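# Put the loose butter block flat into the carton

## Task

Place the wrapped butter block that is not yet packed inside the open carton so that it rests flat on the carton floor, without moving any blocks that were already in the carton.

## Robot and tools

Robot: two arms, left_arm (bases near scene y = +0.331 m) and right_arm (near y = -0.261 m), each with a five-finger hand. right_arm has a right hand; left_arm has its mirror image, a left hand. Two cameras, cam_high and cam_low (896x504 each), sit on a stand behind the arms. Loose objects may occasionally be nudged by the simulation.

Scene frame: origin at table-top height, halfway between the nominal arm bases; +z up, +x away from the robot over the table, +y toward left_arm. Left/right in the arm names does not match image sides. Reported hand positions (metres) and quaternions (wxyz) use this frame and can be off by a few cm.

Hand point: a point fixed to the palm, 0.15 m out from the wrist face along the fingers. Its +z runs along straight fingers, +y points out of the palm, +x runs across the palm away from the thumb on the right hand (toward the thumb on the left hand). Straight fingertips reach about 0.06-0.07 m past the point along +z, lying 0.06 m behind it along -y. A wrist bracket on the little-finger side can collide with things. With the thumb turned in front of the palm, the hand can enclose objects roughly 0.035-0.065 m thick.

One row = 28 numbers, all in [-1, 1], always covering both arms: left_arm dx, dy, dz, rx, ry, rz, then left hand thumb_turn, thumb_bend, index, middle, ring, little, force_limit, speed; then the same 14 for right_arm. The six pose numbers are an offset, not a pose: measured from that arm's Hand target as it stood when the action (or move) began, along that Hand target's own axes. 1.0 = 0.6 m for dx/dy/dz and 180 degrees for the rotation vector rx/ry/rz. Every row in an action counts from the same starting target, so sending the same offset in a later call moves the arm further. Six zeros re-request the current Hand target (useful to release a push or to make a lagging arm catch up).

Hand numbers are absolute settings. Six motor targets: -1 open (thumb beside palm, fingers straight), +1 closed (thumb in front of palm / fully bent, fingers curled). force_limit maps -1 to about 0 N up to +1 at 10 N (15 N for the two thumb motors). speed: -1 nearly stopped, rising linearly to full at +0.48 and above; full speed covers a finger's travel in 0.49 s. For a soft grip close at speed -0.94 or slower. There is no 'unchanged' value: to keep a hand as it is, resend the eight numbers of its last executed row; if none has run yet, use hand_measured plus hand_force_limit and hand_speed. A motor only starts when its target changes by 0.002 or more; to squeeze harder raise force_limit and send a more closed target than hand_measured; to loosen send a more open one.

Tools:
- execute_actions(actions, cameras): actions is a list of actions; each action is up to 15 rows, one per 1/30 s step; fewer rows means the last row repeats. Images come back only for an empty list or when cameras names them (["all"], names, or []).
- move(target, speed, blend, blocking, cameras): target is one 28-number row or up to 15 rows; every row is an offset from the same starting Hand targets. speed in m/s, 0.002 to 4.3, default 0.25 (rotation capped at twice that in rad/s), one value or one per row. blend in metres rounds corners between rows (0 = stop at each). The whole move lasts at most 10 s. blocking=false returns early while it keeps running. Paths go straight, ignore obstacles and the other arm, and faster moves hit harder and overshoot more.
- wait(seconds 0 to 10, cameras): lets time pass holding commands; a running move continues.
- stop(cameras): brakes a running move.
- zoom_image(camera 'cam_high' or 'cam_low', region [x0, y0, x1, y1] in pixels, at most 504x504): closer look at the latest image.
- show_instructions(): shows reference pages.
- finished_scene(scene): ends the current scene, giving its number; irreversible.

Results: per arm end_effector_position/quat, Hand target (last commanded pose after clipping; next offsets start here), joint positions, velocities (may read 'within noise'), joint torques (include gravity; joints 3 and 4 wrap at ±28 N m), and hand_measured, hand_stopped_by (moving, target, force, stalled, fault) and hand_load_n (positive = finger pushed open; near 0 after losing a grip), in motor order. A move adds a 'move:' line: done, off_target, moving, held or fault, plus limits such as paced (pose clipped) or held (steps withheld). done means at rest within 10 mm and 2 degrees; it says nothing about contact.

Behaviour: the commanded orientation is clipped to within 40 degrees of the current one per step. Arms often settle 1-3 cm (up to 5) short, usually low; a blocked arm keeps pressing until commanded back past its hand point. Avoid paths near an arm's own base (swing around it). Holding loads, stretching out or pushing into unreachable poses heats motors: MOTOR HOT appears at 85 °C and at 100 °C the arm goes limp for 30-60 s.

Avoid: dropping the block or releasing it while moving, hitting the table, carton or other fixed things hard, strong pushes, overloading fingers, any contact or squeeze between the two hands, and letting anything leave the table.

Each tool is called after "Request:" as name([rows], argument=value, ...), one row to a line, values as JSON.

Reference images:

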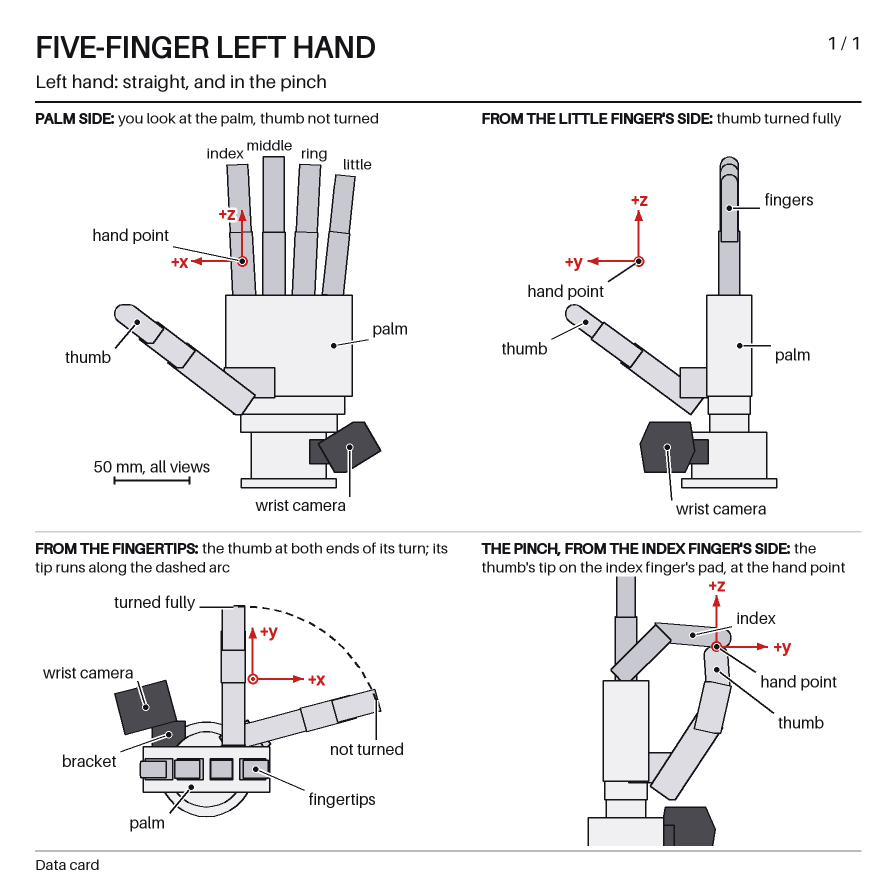

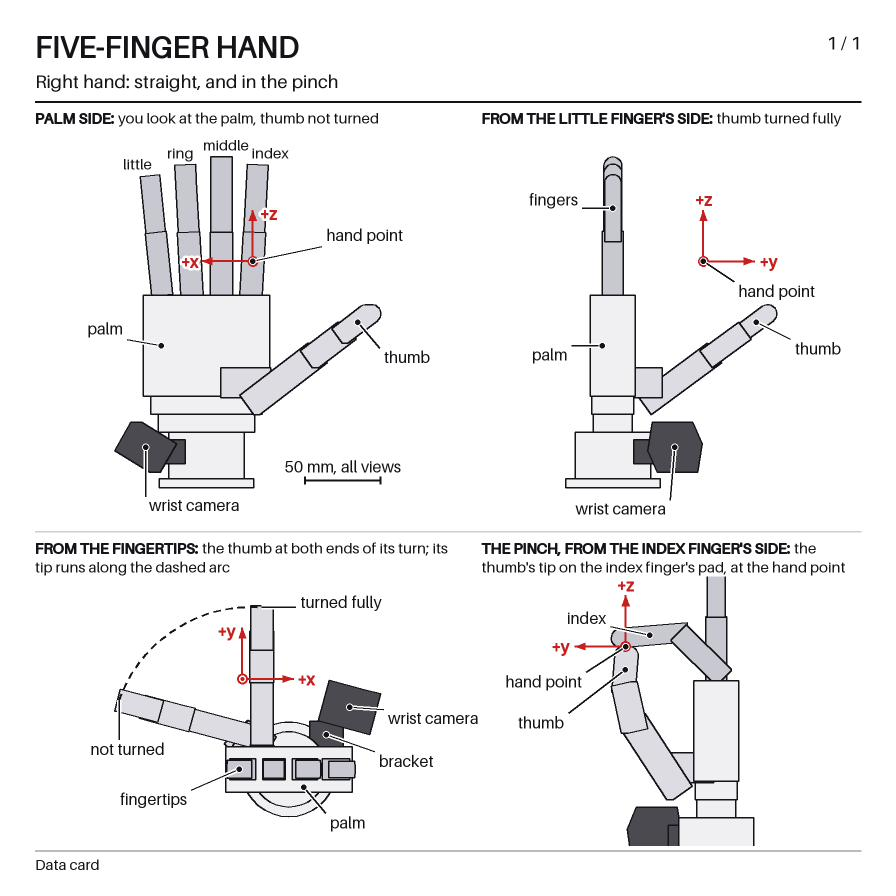

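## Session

Request:
execute_actions(actions=[])

Request:
zoom_image(camera="cam_high", region=[340, 30, 680, 320])

Scene clock: 0.00 s.
left_arm: end_effector_position=(+0.3974, +0.5618, +0.2605) hand_measured=(-1.000, -1.000, -1.000, -1.000, -1.000, -1.000) hand_load_n=(+0.0, +0.0, +0.0, +0.0, +0.0, +0.0) hand_stopped_by=(target, target, target, target, target, target) hand_force_limit=0.00 hand_speed=-0.80 end_effector_quat_wxyz=(+0.654, -0.124, +0.657, -0.354) | right_arm: end_effector_position=(+0.6298, -0.2080, +0.2838) hand_measured=(-1.000, -1.000, -1.000, -1.000, -1.000, -1.000) hand_load_n=(+0.0, +0.0, +0.0, +0.0, +0.0, +0.0) hand_stopped_by=(target, target, target, target, target, target) hand_force_limit=0.00 hand_speed=-0.80 end_effector_quat_wxyz=(+0.258, -0.324, +0.902, -0.124)
Joint positions: left_arm=[0.873 1.259 0.613 0.919 1.167 0.637] | right_arm=[0.023 1.769 1.851 -1.076 0.055 0.862]
Joint velocities: within noise
Joint torques (N m): no reading
Heat: left arm: hottest shoulder 27 °C; right arm: hottest waist 27 °C.
Hand target: left_arm +0.4011, +0.5661, +0.2719; +0.661, -0.115, +0.655, -0.348 | right_arm +0.6353, -0.2080, +0.2949; +0.269, -0.323, +0.898, -0.128

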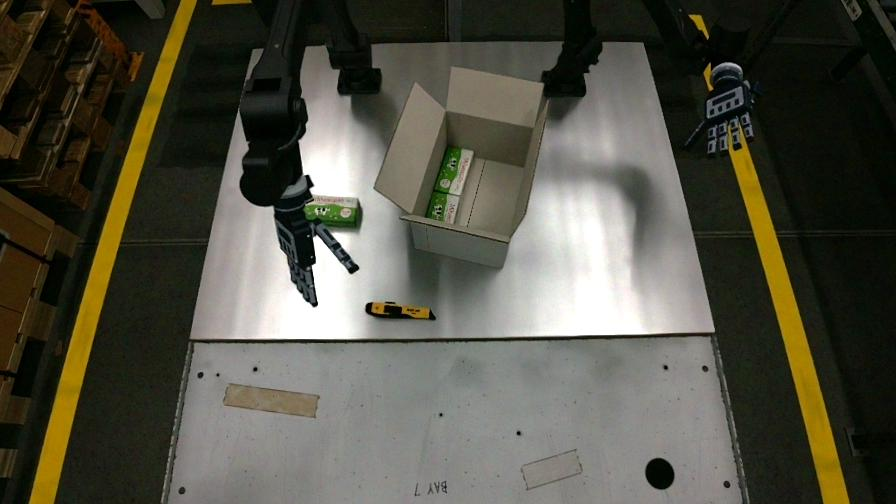

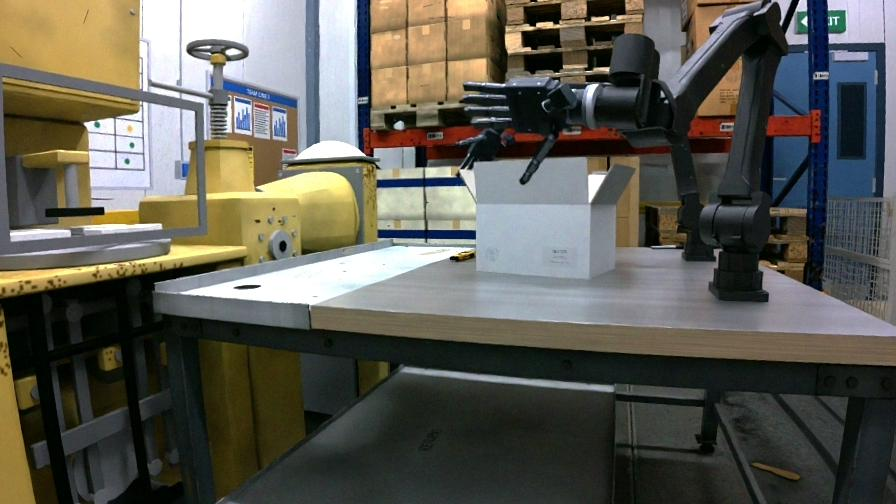

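Scaled by 1.482 from the camera's 896x504 image, which has a finer 1280x720 frame.

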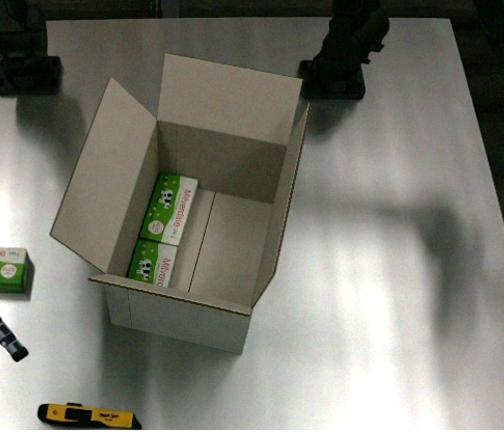

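Request:
zoom_image(camera="cam_high", region=[230, 160, 400, 320])

Request:
zoom_image(camera="cam_high", region=[365, 60, 565, 280])

Request:
zoom_image(camera="cam_low", region=[430, 60, 670, 300])

Scaled by 2.965 from the camera's 896x504 image, which has a finer 1280x720 frame.

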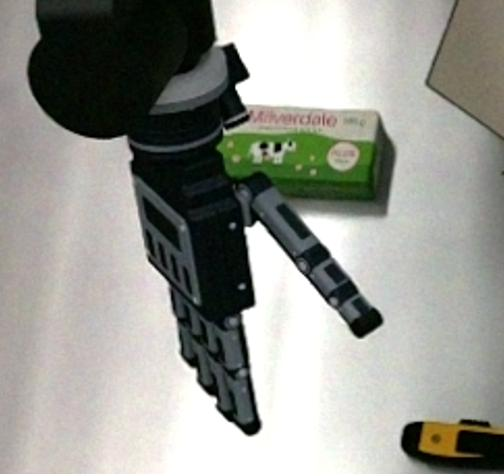

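Scaled by 2.291 from the camera's 896x504 image, which has a finer 1280x720 frame.

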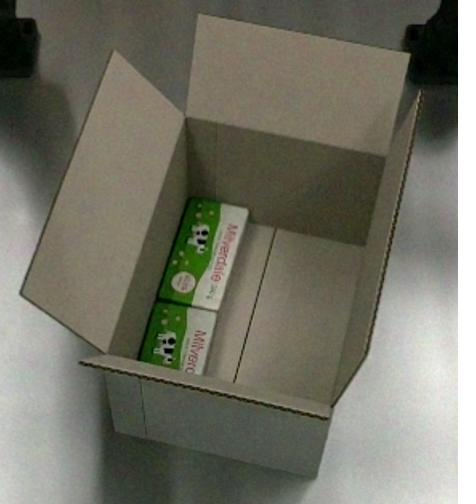

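Scaled by 2.100 from the camera's 896x504 image, which has a finer 1280x720 frame.

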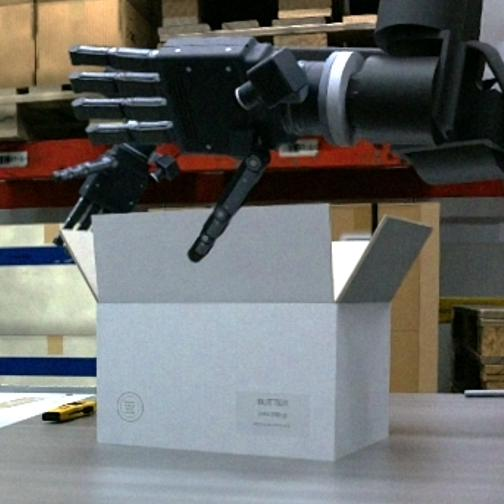

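Request:
move([
  [0,0,0,0,0,0,-1,-1,-1,-1,-1,-1,0,-0.8, 0.2417,-0.0043,-0.1258,0.0746,-0.0485,-0.2648,1,-0.8,-0.6,-0.6,-0.6,-0.6,0,0],
  [0,0,0,0,0,0,-1,-1,-1,-1,-1,-1,0,-0.8, 0.4453,0.2457,-0.0238,0.0746,-0.0485,-0.2648,1,-0.8,-0.6,-0.6,-0.6,-0.6,0,0],
], speed=0.25, blend=[0.04,0], cameras=["all"])

Request:
zoom_image(camera="cam_high", region=[270, 90, 410, 250])

Request:
zoom_image(camera="cam_low", region=[430, 60, 670, 300])

Scene clock: 10.20 s.
left_arm: end_effector_position=(+0.3974, +0.5618, +0.2605) hand_measured=(-1.000, -1.000, -1.000, -1.000, -1.000, -1.000) hand_load_n=(+0.0, +0.0, +0.0, +0.0, +0.0, +0.0) hand_stopped_by=(target, target, target, target, target, target) hand_force_limit=0.00 hand_speed=-0.80 end_effector_quat_wxyz=(+0.654, -0.124, +0.657, -0.354) | right_arm: end_effector_position=(+0.3718, -0.2702, +0.1305) hand_measured=(+1.000, -0.800, -0.600, -0.600, -0.600, -0.600) hand_load_n=(+0.0, +0.0, +0.0, +0.0, +0.0, +0.0) hand_stopped_by=(target, target, target, target, target, target) hand_force_limit=0.00 hand_speed=0.00 end_effector_quat_wxyz=(-0.285, +0.636, -0.656, +0.290)
Joint positions: left_arm=[0.873 1.259 0.613 0.919 1.167 0.637] | right_arm=[-0.092 1.097 0.712 -0.352 -0.069 -0.056]
Joint torques (N m): left_arm=[1.79 -8.53 9.81 1.72 -0.24 -0.02] | right_arm=[0.91 -7.18 9.16 2.61 0.14 0.03]
Heat: left arm: hottest shoulder 27 °C; right arm: hottest elbow 29 °C.
Hand target: left_arm +0.4011, +0.5661, +0.2719; +0.661, -0.115, +0.655, -0.348 | right_arm +0.3789, -0.2686, +0.1403; -0.295, +0.633, -0.649, +0.302
Off the commanded pose: left_arm 0.013 m, 1 deg | right_arm 0.012 m, 2 deg.
move: off_target (left_arm, right_arm)

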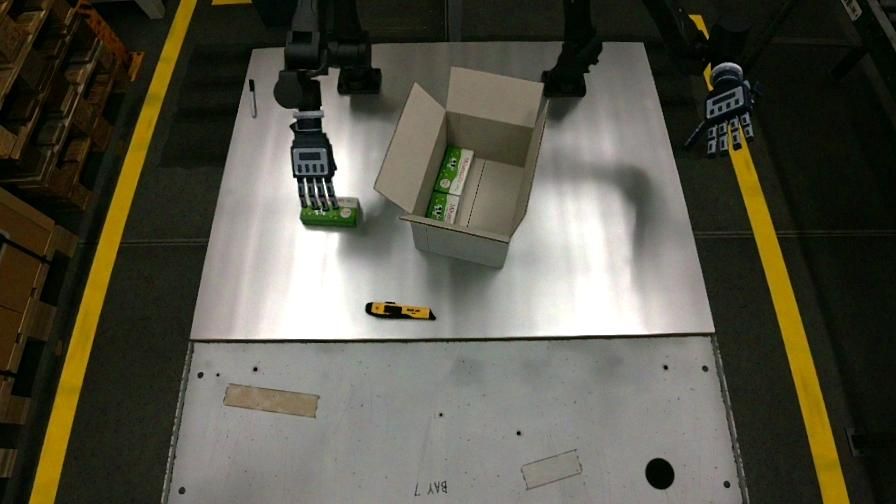

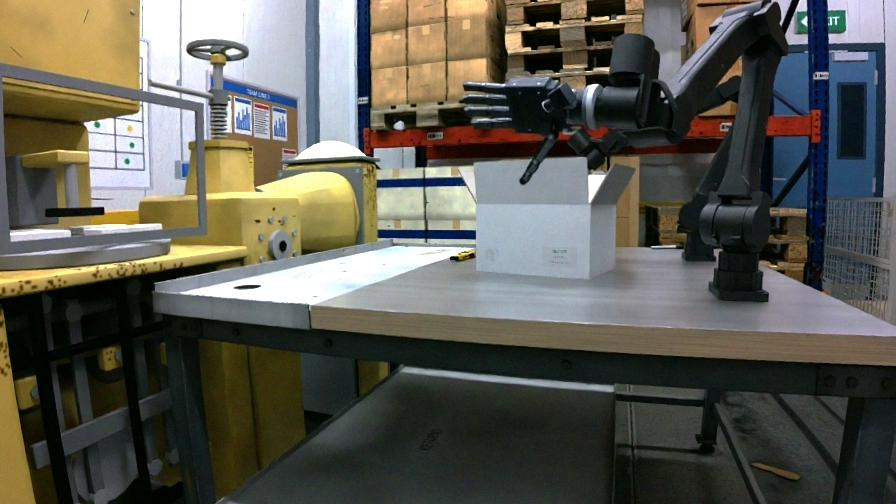

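Scaled by 3.150 from the camera's 896x504 image, which has a finer 1280x720 frame.

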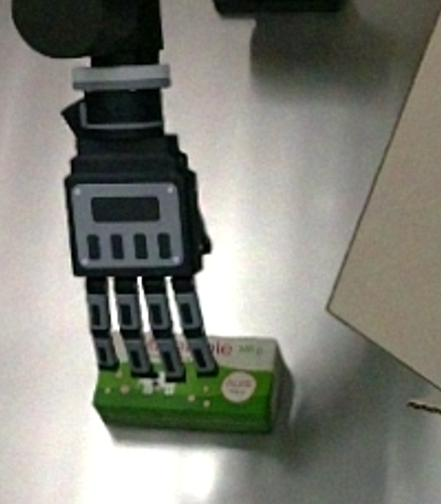

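Scaled by 2.100 from the camera's 896x504 image, which has a finer 1280x720 frame.

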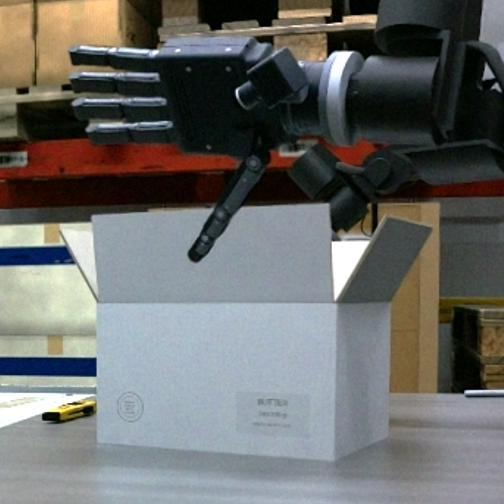

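Request:
zoom_image(camera="cam_high", region=[290, 185, 370, 240])

Scaled by 6.300 from the camera's 896x504 image, which has a finer 1280x720 frame.

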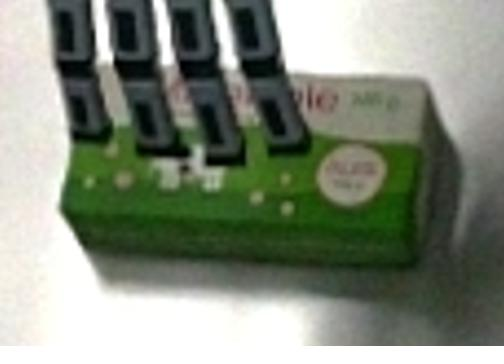

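Request:
move(target=[0,0,0,0,0,0,-1,-1,-1,-1,-1,-1,0,-0.8, 0.047,0.106,0.0942,0,0.0157,0.0132,1,-0.8,-0.6,-0.6,-0.6,-0.6,0,0], speed=0.15, cameras=["cam_high"])

Request:
zoom_image(camera="cam_high", region=[270, 110, 390, 250])

Scene clock: 16.13 s.
left_arm: end_effector_position=(+0.3974, +0.5618, +0.2605) hand_measured=(-1.000, -1.000, -1.000, -1.000, -1.000, -1.000) hand_load_n=(+0.0, +0.0, +0.0, +0.0, +0.0, +0.0) hand_stopped_by=(target, target, target, target, target, target) hand_force_limit=0.00 hand_speed=-0.80 end_effector_quat_wxyz=(+0.654, -0.124, +0.657, -0.354) | right_arm: end_effector_position=(+0.3753, -0.2928, +0.0514) hand_measured=(+1.000, -0.800, -0.600, -0.600, -0.600, -0.600) hand_load_n=(+0.0, +0.0, +0.0, +0.0, +0.0, +0.0) hand_stopped_by=(target, target, target, target, target, target) hand_force_limit=0.00 hand_speed=0.00 end_effector_quat_wxyz=(-0.280, +0.617, -0.670, +0.302)
Joint positions: left_arm=[0.873 1.259 0.613 0.919 1.167 0.637] | right_arm=[-0.144 1.247 0.577 -0.053 -0.068 -0.056]
Joint torques (N m): left_arm=[1.73 -8.23 9.76 1.87 -0.25 -0.05] | right_arm=[-0.15 -7.36 7.62 2.58 0.11 0.02]
Heat: left arm: hottest shoulder 27 °C; right arm: hottest elbow 29 °C.
Hand target: left_arm +0.4011, +0.5661, +0.2719; +0.661, -0.115, +0.655, -0.348 | right_arm +0.3804, -0.2968, +0.0551; -0.285, +0.612, -0.669, +0.311
Off the commanded pose: left_arm 0.013 m, 1 deg | right_arm 0.008 m, 1 deg.
move: off_target (left_arm)
Images, in order (width x height): cam_high 896x504.

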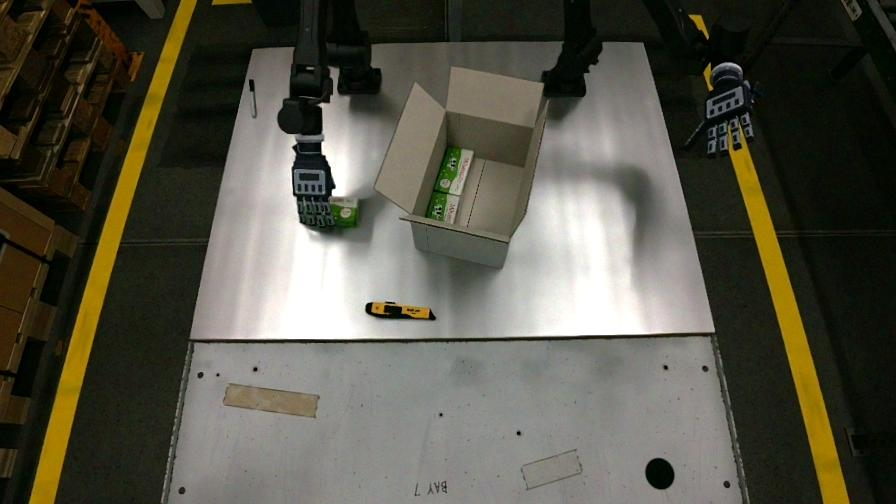

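Scaled by 3.600 from the camera's 896x504 image, which has a finer 1280x720 frame.

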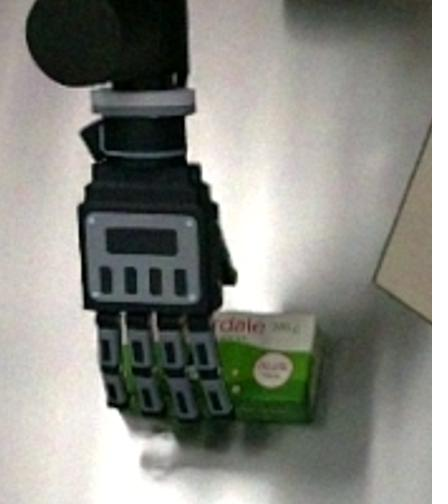

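Request:
move(target=[0,0,0,0,0,0,-1,-1,-1,-1,-1,-1,0,-0.8, 0,0.0249,0.034,0,0,0,1,-1,-0.65,-0.65,-0.65,-0.65,0,0], speed=0.06, cameras=["all"])

Request:
zoom_image(camera="cam_high", region=[290, 160, 370, 240])

Scene clock: 18.37 s.
left_arm: end_effector_position=(+0.3974, +0.5618, +0.2605) hand_measured=(-1.000, -1.000, -1.000, -1.000, -1.000, -1.000) hand_load_n=(+0.0, +0.0, +0.0, +0.0, +0.0, +0.0) hand_stopped_by=(target, target, target, target, target, target) hand_force_limit=0.00 hand_speed=-0.80 end_effector_quat_wxyz=(+0.654, -0.124, +0.657, -0.354) | right_arm: end_effector_position=(+0.3830, -0.2941, +0.0301) hand_measured=(+1.000, -1.000, -0.650, -0.650, -0.650, -0.650) hand_load_n=(+0.0, +0.0, +0.0, +0.0, +0.0, +0.0) hand_stopped_by=(target, target, target, target, target, target) hand_force_limit=0.00 hand_speed=0.00 end_effector_quat_wxyz=(-0.282, +0.616, -0.669, +0.305)
Joint positions: left_arm=[0.873 1.259 0.613 0.919 1.167 0.637] | right_arm=[-0.144 1.321 0.562 0.044 -0.068 -0.056]
Joint torques (N m): left_arm=[1.73 -8.23 9.69 1.73 -0.28 -0.01] | right_arm=[-0.03 -7.53 6.95 2.62 0.14 0.04]
Heat: left arm: hottest shoulder 27 °C; right arm: hottest elbow 29 °C.
Hand target: left_arm +0.4011, +0.5661, +0.2719; +0.661, -0.115, +0.655, -0.348 | right_arm +0.3864, -0.2974, +0.0307; -0.285, +0.612, -0.669, +0.311
Off the commanded pose: left_arm 0.013 m, 1 deg | right_arm 0.005 m, 1 deg.
move: off_target (left_arm)

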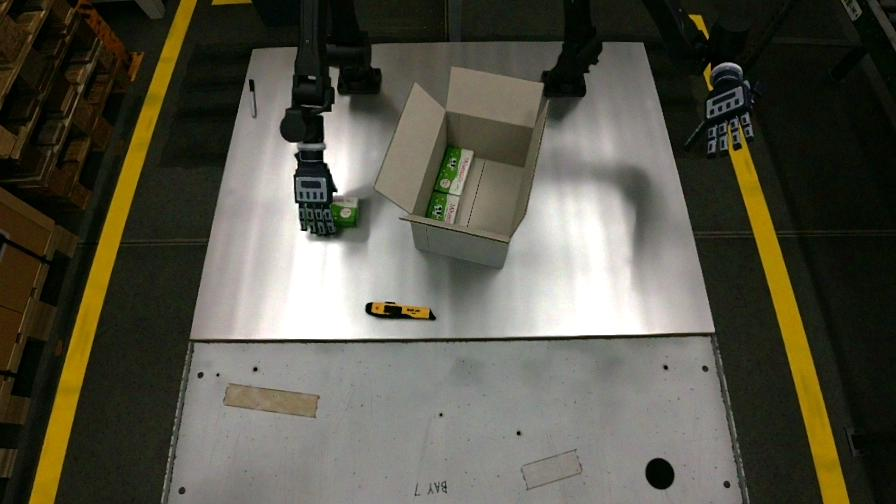

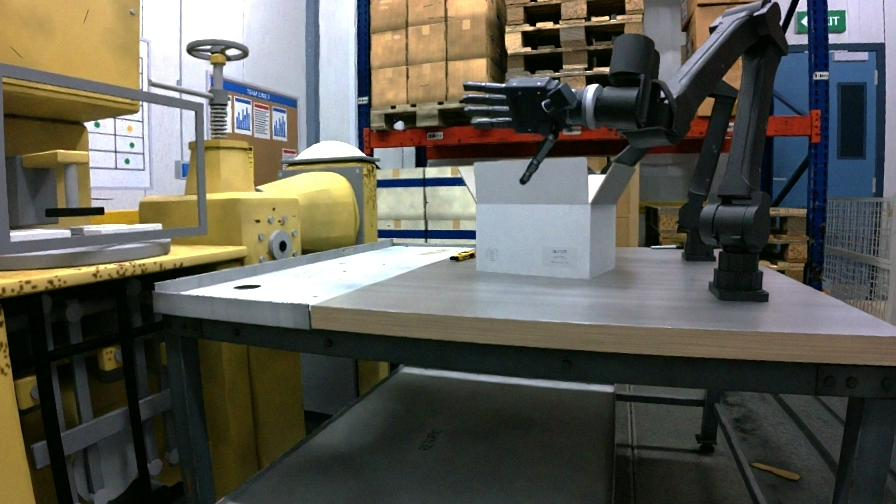

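Scaled by 6.300 from the camera's 896x504 image, which has a finer 1280x720 frame.

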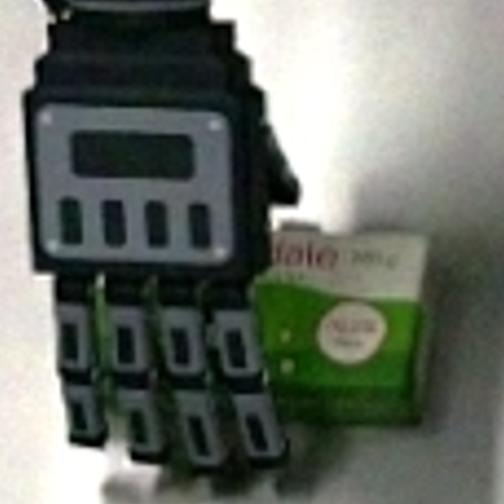

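Request:
move(target=[0,0,0,0,0,0,-1,-1,-1,-1,-1,-1,0,-0.8, 0,0.002,0.0017,0,0,0,1,-0.3,0.1,0.1,0.1,0.1,-0.3,-0.9], speed=0.04, cameras=["cam_high"])

Request:
zoom_image(camera="cam_high", region=[290, 160, 370, 240])

Scene clock: 20.93 s.
left_arm: end_effector_position=(+0.3974, +0.5618, +0.2605) hand_measured=(-1.000, -1.000, -1.000, -1.000, -1.000, -1.000) hand_load_n=(+0.0, +0.0, +0.0, +0.0, +0.0, +0.0) hand_stopped_by=(target, target, target, target, target, target) hand_force_limit=0.00 hand_speed=-0.80 end_effector_quat_wxyz=(+0.654, -0.124, +0.657, -0.354) | right_arm: end_effector_position=(+0.3848, -0.2946, +0.0312) hand_measured=(+1.000, -0.804, -0.260, -0.270, -0.252, -0.224) hand_load_n=(+5.0, +10.0, +4.0, +0.0, +3.0, +5.5) hand_stopped_by=(target, force, force, force, force, force) hand_force_limit=-0.30 hand_speed=-0.90 end_effector_quat_wxyz=(-0.284, +0.615, -0.668, +0.308)
Joint positions: left_arm=[0.873 1.259 0.613 0.919 1.167 0.637] | right_arm=[-0.144 1.321 0.562 0.052 -0.067 -0.056]
Joint torques (N m): left_arm=[1.49 -8.18 9.73 1.76 -0.26 -0.06] | right_arm=[0.03 -7.24 6.78 2.52 0.11 0.03]
Heat: left arm: hottest elbow 28 °C; right arm: hottest elbow 29 °C.
Hand target: left_arm +0.4011, +0.5661, +0.2719; +0.661, -0.115, +0.655, -0.348 | right_arm +0.3864, -0.2974, +0.0291; -0.285, +0.612, -0.669, +0.311
Off the commanded pose: left_arm 0.013 m, 1 deg | right_arm 0.004 m, 1 deg.
move: off_target (left_arm)
Images, in order (width x height): cam_high 896x504.

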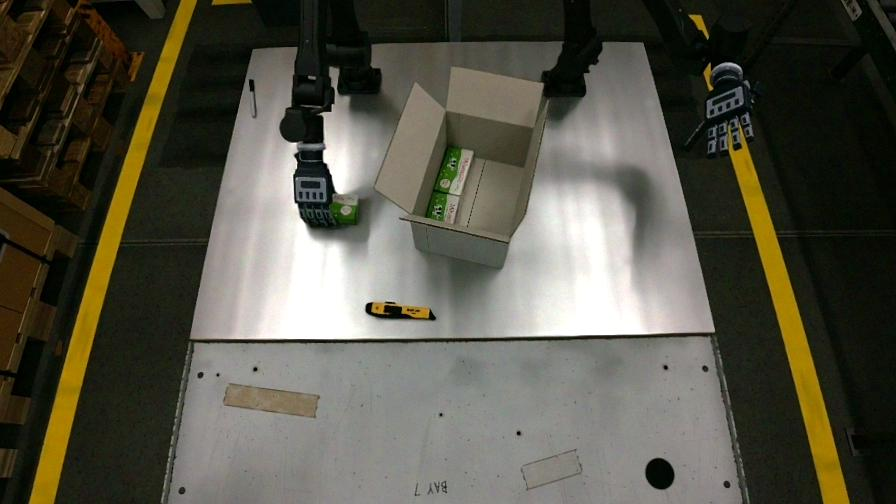

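Scaled by 6.300 from the camera's 896x504 image, which has a finer 1280x720 frame.

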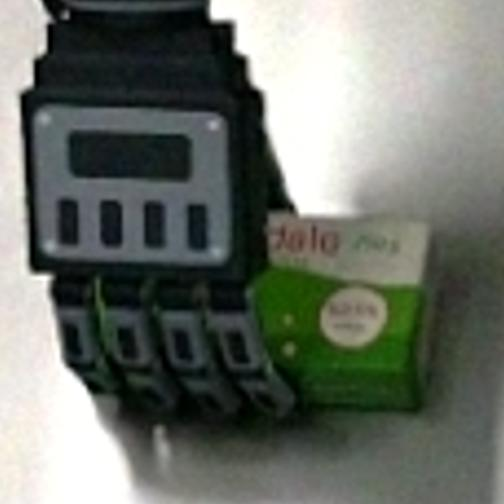

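Request:
move(target=[0,0,0,0,0,0,-1,-1,-1,-1,-1,-1,0,-0.8, 0,-0.1533,-0.064,0.0286,0,0,1,-0.3,0.1,0.1,0.1,0.1,-0.3,-0.9], speed=0.08, cameras=["all"])

Request:
zoom_image(camera="cam_high", region=[270, 110, 390, 250])

Request:
zoom_image(camera="cam_low", region=[430, 60, 670, 300])

Scene clock: 23.17 s.
left_arm: end_effector_position=(+0.3974, +0.5618, +0.2605) hand_measured=(-1.000, -1.000, -1.000, -1.000, -1.000, -1.000) hand_load_n=(+0.0, +0.0, +0.0, +0.0, +0.0, +0.0) hand_stopped_by=(target, target, target, target, target, target) hand_force_limit=0.00 hand_speed=-0.80 end_effector_quat_wxyz=(+0.654, -0.124, +0.657, -0.354) | right_arm: end_effector_position=(+0.3910, -0.2957, +0.0863) hand_measured=(+1.000, -0.804, -0.262, -0.270, -0.252, -0.224) hand_load_n=(+5.5, +10.0, +4.0, +0.5, +3.0, +5.0) hand_stopped_by=(target, force, force, force, force, force) hand_force_limit=-0.30 hand_speed=-0.90 end_effector_quat_wxyz=(-0.290, +0.613, -0.665, +0.315)
Joint positions: left_arm=[0.873 1.259 0.613 0.919 1.167 0.637] | right_arm=[-0.144 1.209 0.641 -0.121 -0.067 -0.056]
Joint torques (N m): left_arm=[1.14 -8 9.7 1.95 -0.3 -0.02] | right_arm=[0.26 -9.47 12.82 1.8 0.03 0.11]
Heat: left arm: hottest elbow 28 °C; right arm: hottest elbow 29 °C.
Hand target: left_arm +0.4011, +0.5661, +0.2719; +0.661, -0.115, +0.655, -0.348 | right_arm +0.4162, -0.3001, +0.1242; -0.312, +0.598, -0.654, +0.341
Off the commanded pose: left_arm 0.013 m, 1 deg | right_arm 0.046 m, 4 deg.
move: off_target (left_arm, right_arm)

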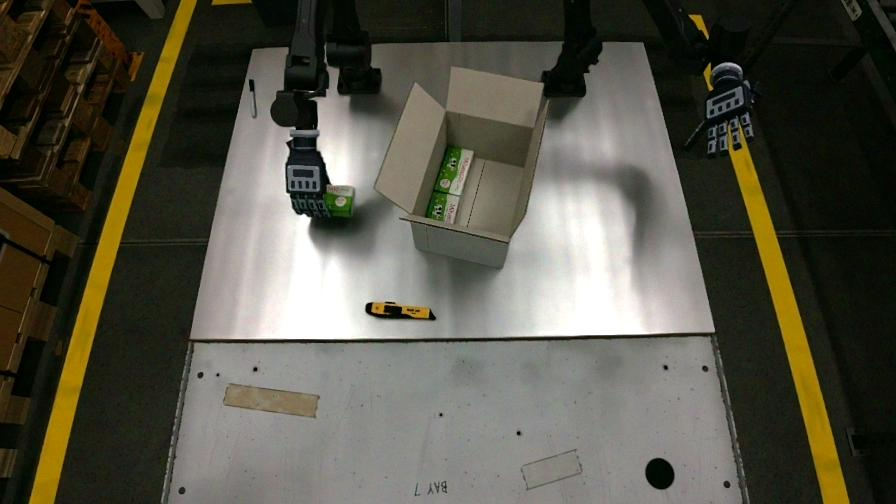

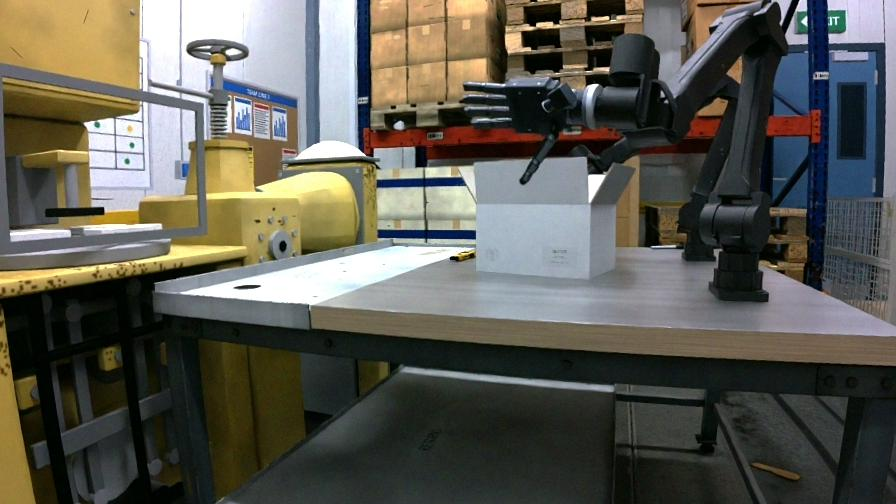

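Scaled by 3.600 from the camera's 896x504 image, which has a finer 1280x720 frame.

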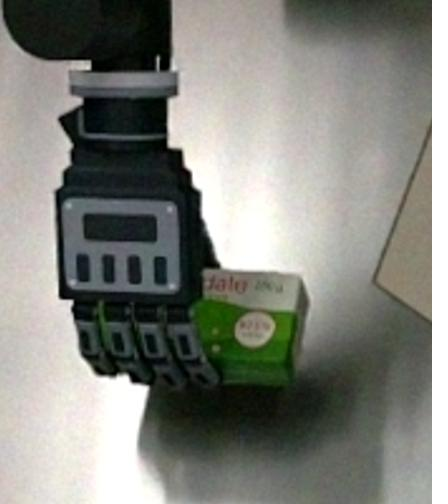

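Scaled by 2.100 from the camera's 896x504 image, which has a finer 1280x720 frame.

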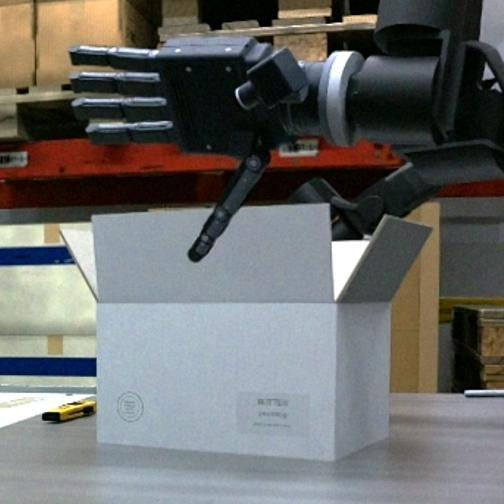

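Request:
move([
  [0,0,0,0,0,0,-1,-1,-1,-1,-1,-1,0,-0.8, -0.0808,-0.3228,-0.2665,0.0012,-0.068,-0.053,1,-0.3,0.1,0.1,0.1,0.1,-0.3,-0.9],
  [0,0,0,0,0,0,-1,-1,-1,-1,-1,-1,0,-0.8, -0.6208,-0.3117,-0.3497,0.006,-0.3387,-0.2669,1,-0.3,0.1,0.1,0.1,0.1,-0.3,-0.9],
], speed=0.18, blend=[0.05,0], cameras=["all"])

Request:
zoom_image(camera="cam_high", region=[360, 30, 600, 280])

Request:
zoom_image(camera="cam_low", region=[430, 60, 670, 300])

Scene clock: 31.63 s.
left_arm: end_effector_position=(+0.3974, +0.5618, +0.2605) hand_measured=(-1.000, -1.000, -1.000, -1.000, -1.000, -1.000) hand_load_n=(+0.0, +0.0, +0.0, +0.0, +0.0, +0.0) hand_stopped_by=(target, target, target, target, target, target) hand_force_limit=0.00 hand_speed=-0.80 end_effector_quat_wxyz=(+0.654, -0.124, +0.657, -0.354) | right_arm: end_effector_position=(+0.3791, +0.0722, +0.3599) hand_measured=(+1.000, -0.804, -0.262, -0.270, -0.252, -0.224) hand_load_n=(+5.5, +10.0, +4.0, +0.5, +3.0, +5.0) hand_stopped_by=(target, force, force, force, force, force) hand_force_limit=-0.30 hand_speed=-0.90 end_effector_quat_wxyz=(-0.418, +0.895, -0.140, +0.072)
Joint positions: left_arm=[0.873 1.259 0.613 0.919 1.167 0.637] | right_arm=[0.507 1.469 1.661 -1.049 -0.559 -0.567]
Joint torques (N m): left_arm=[1.96 -7.88 9.8 2.03 -0.25 -0.03] | right_arm=[1.2 -14.68 14.31 1.42 -0.52 -0.06]
Heat: left arm: hottest elbow 28 °C; right arm: hottest elbow 31 °C.
Hand target: left_arm +0.4011, +0.5661, +0.2719; +0.661, -0.115, +0.655, -0.348 | right_arm +0.3848, +0.0768, +0.3976; -0.438, +0.885, -0.121, +0.098
Off the commanded pose: left_arm 0.013 m, 1 deg | right_arm 0.038 m, 4 deg.
move: off_target (left_arm, right_arm)

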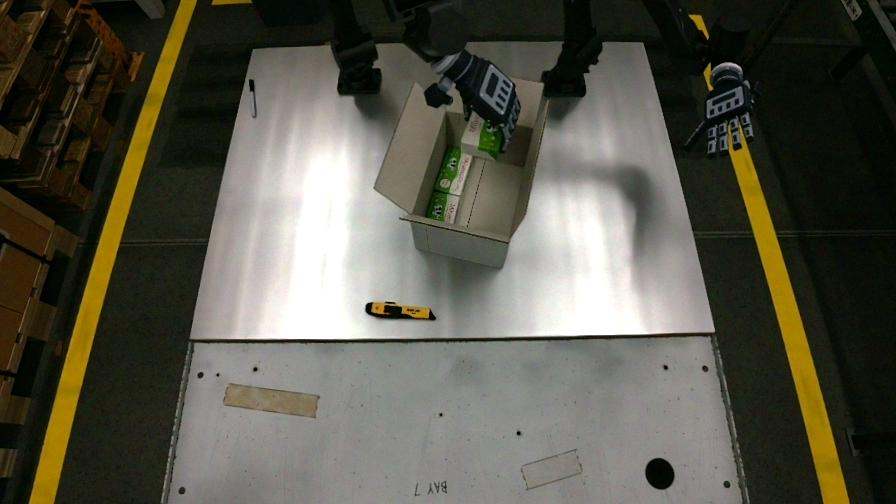

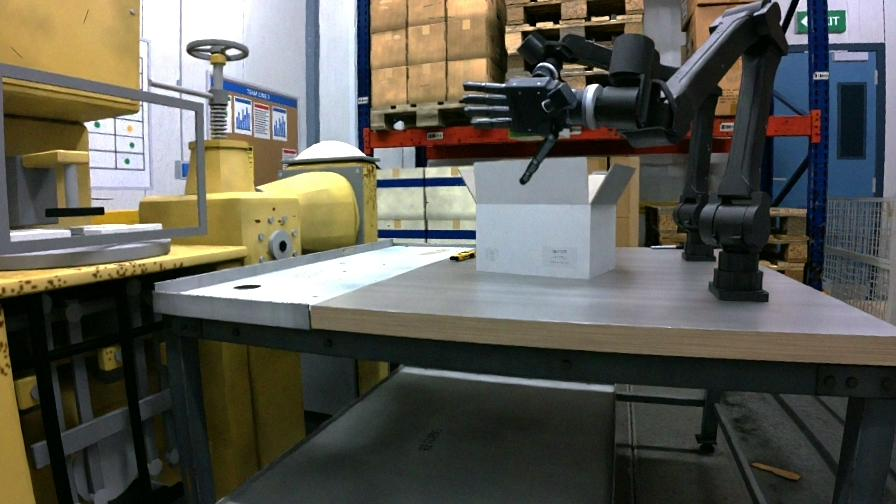

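Scaled by 2.016 from the camera's 896x504 image, which has a finer 1280x720 frame.

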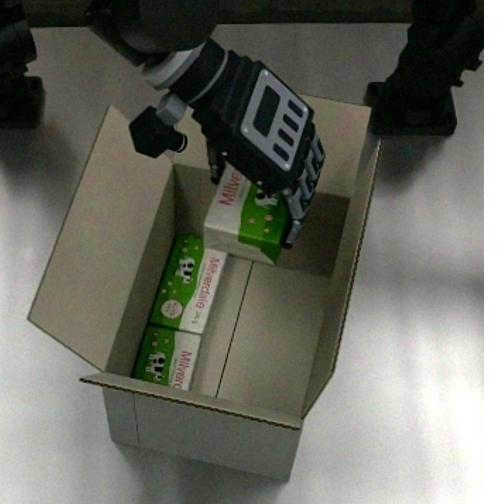

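Scaled by 2.100 from the camera's 896x504 image, which has a finer 1280x720 frame.

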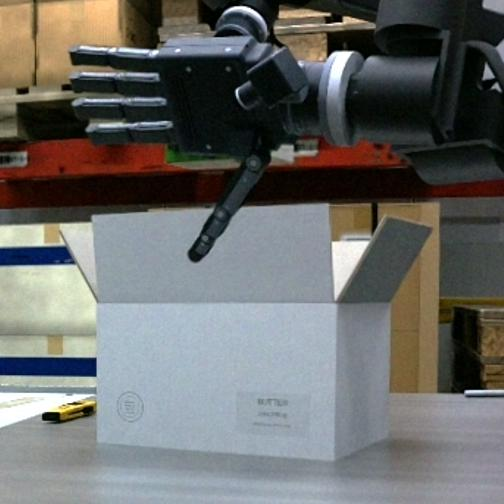

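Request:
zoom_image(camera="cam_high", region=[420, 50, 540, 170])

Scaled by 4.200 from the camera's 896x504 image, which has a finer 1280x720 frame.

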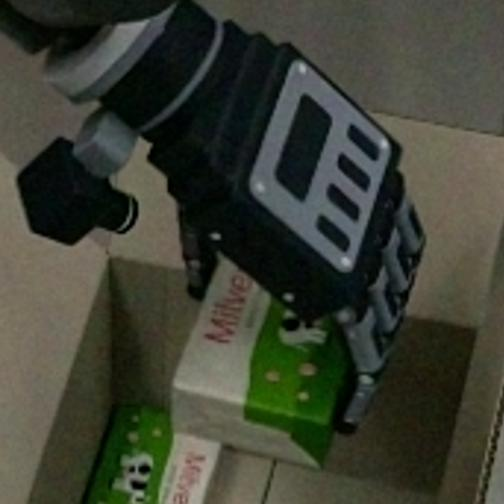

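Request:
move(target=[0,0,0,0,0,0,-1,-1,-1,-1,-1,-1,0,-0.8, -0.0375,0.1775,0.1555,-0.0086,-0.0244,-0.0056,1,-0.3,0.1,0.1,0.1,0.1,-0.3,-0.9], speed=0.1, cameras=["all"])

Request:
zoom_image(camera="cam_high", region=[400, 50, 560, 210])

Request:
zoom_image(camera="cam_low", region=[430, 60, 670, 300])

Scene clock: 37.70 s.
left_arm: end_effector_position=(+0.3974, +0.5618, +0.2605) hand_measured=(-1.000, -1.000, -1.000, -1.000, -1.000, -1.000) hand_load_n=(+0.0, +0.0, +0.0, +0.0, +0.0, +0.0) hand_stopped_by=(target, target, target, target, target, target) hand_force_limit=0.00 hand_speed=-0.80 end_effector_quat_wxyz=(+0.654, -0.124, +0.657, -0.354) | right_arm: end_effector_position=(+0.3715, +0.0827, +0.2394) hand_measured=(+1.000, -0.804, -0.262, -0.270, -0.252, -0.224) hand_load_n=(+5.5, +10.0, +4.5, +0.5, +3.0, +5.5) hand_stopped_by=(target, force, force, force, force, force) hand_force_limit=-0.30 hand_speed=-0.90 end_effector_quat_wxyz=(-0.413, +0.902, -0.116, +0.049)
Joint positions: left_arm=[0.873 1.259 0.613 0.919 1.167 0.637] | right_arm=[0.526 1.488 1.374 -0.79 -0.589 -0.605]
Joint torques (N m): left_arm=[1.55 -7.71 9.8 1.77 -0.27 0] | right_arm=[1.14 -15.03 10.11 2.54 -0.6 -0.06]
Heat: left arm: hottest elbow 28 °C; right arm: hottest elbow 32 °C.
Hand target: left_arm +0.4011, +0.5661, +0.2719; +0.661, -0.115, +0.655, -0.348 | right_arm +0.3757, +0.0912, +0.2553; -0.430, +0.895, -0.098, +0.066
Off the commanded pose: left_arm 0.013 m, 1 deg | right_arm 0.018 m, 3 deg.
move: off_target (left_arm, right_arm)

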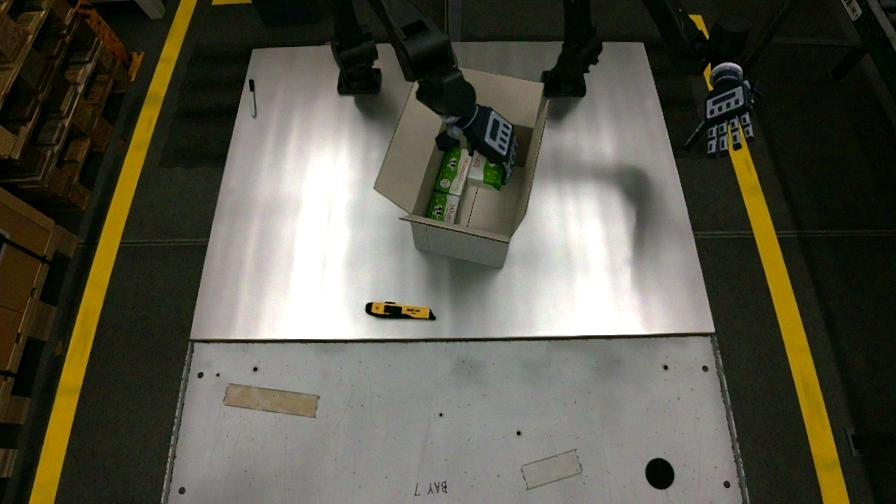

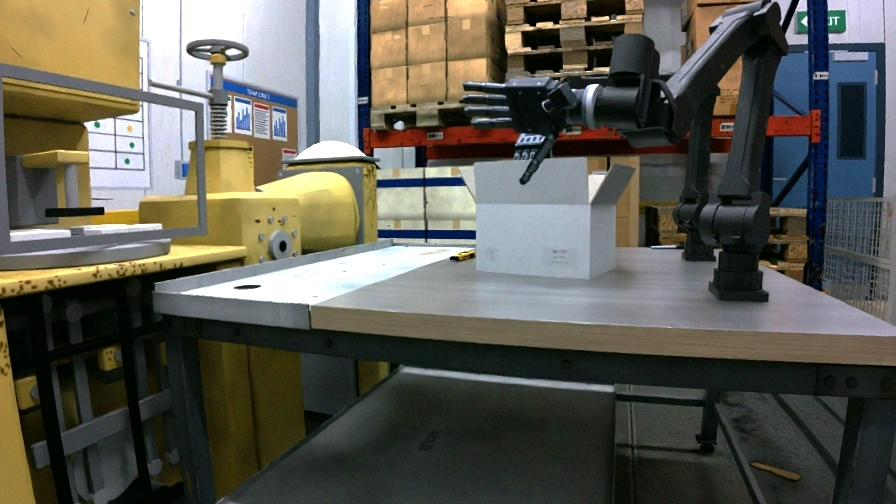

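Scaled by 3.150 from the camera's 896x504 image, which has a finer 1280x720 frame.

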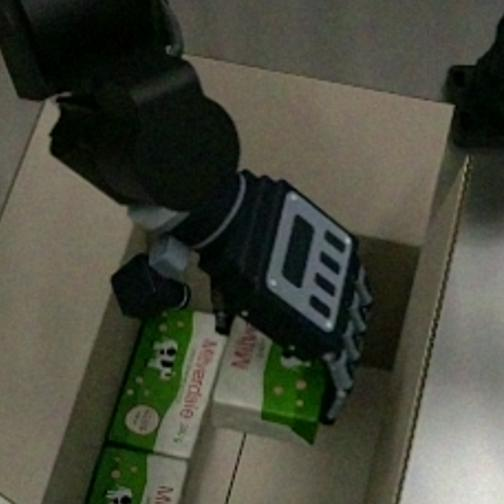

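Scaled by 2.100 from the camera's 896x504 image, which has a finer 1280x720 frame.

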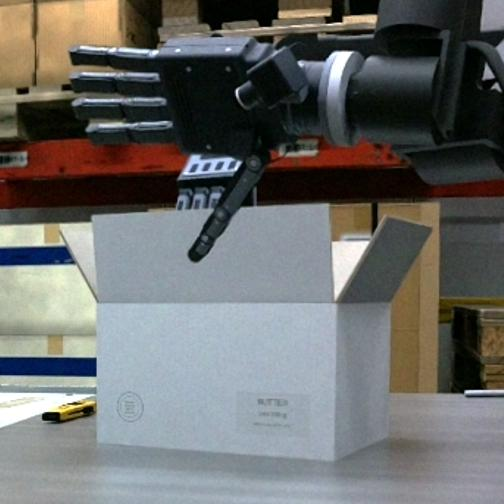

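Request:
zoom_image(camera="cam_high", region=[450, 130, 530, 210])

Scaled by 6.300 from the camera's 896x504 image, which has a finer 1280x720 frame.

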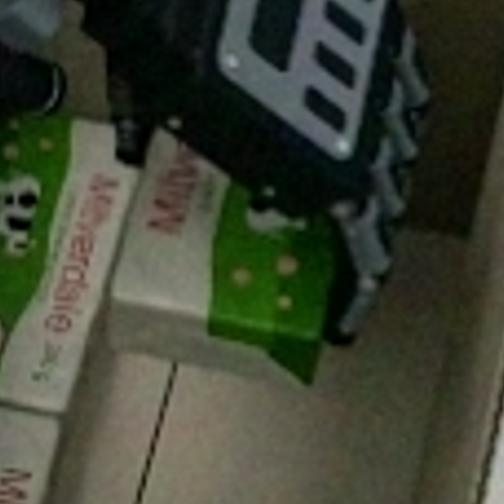

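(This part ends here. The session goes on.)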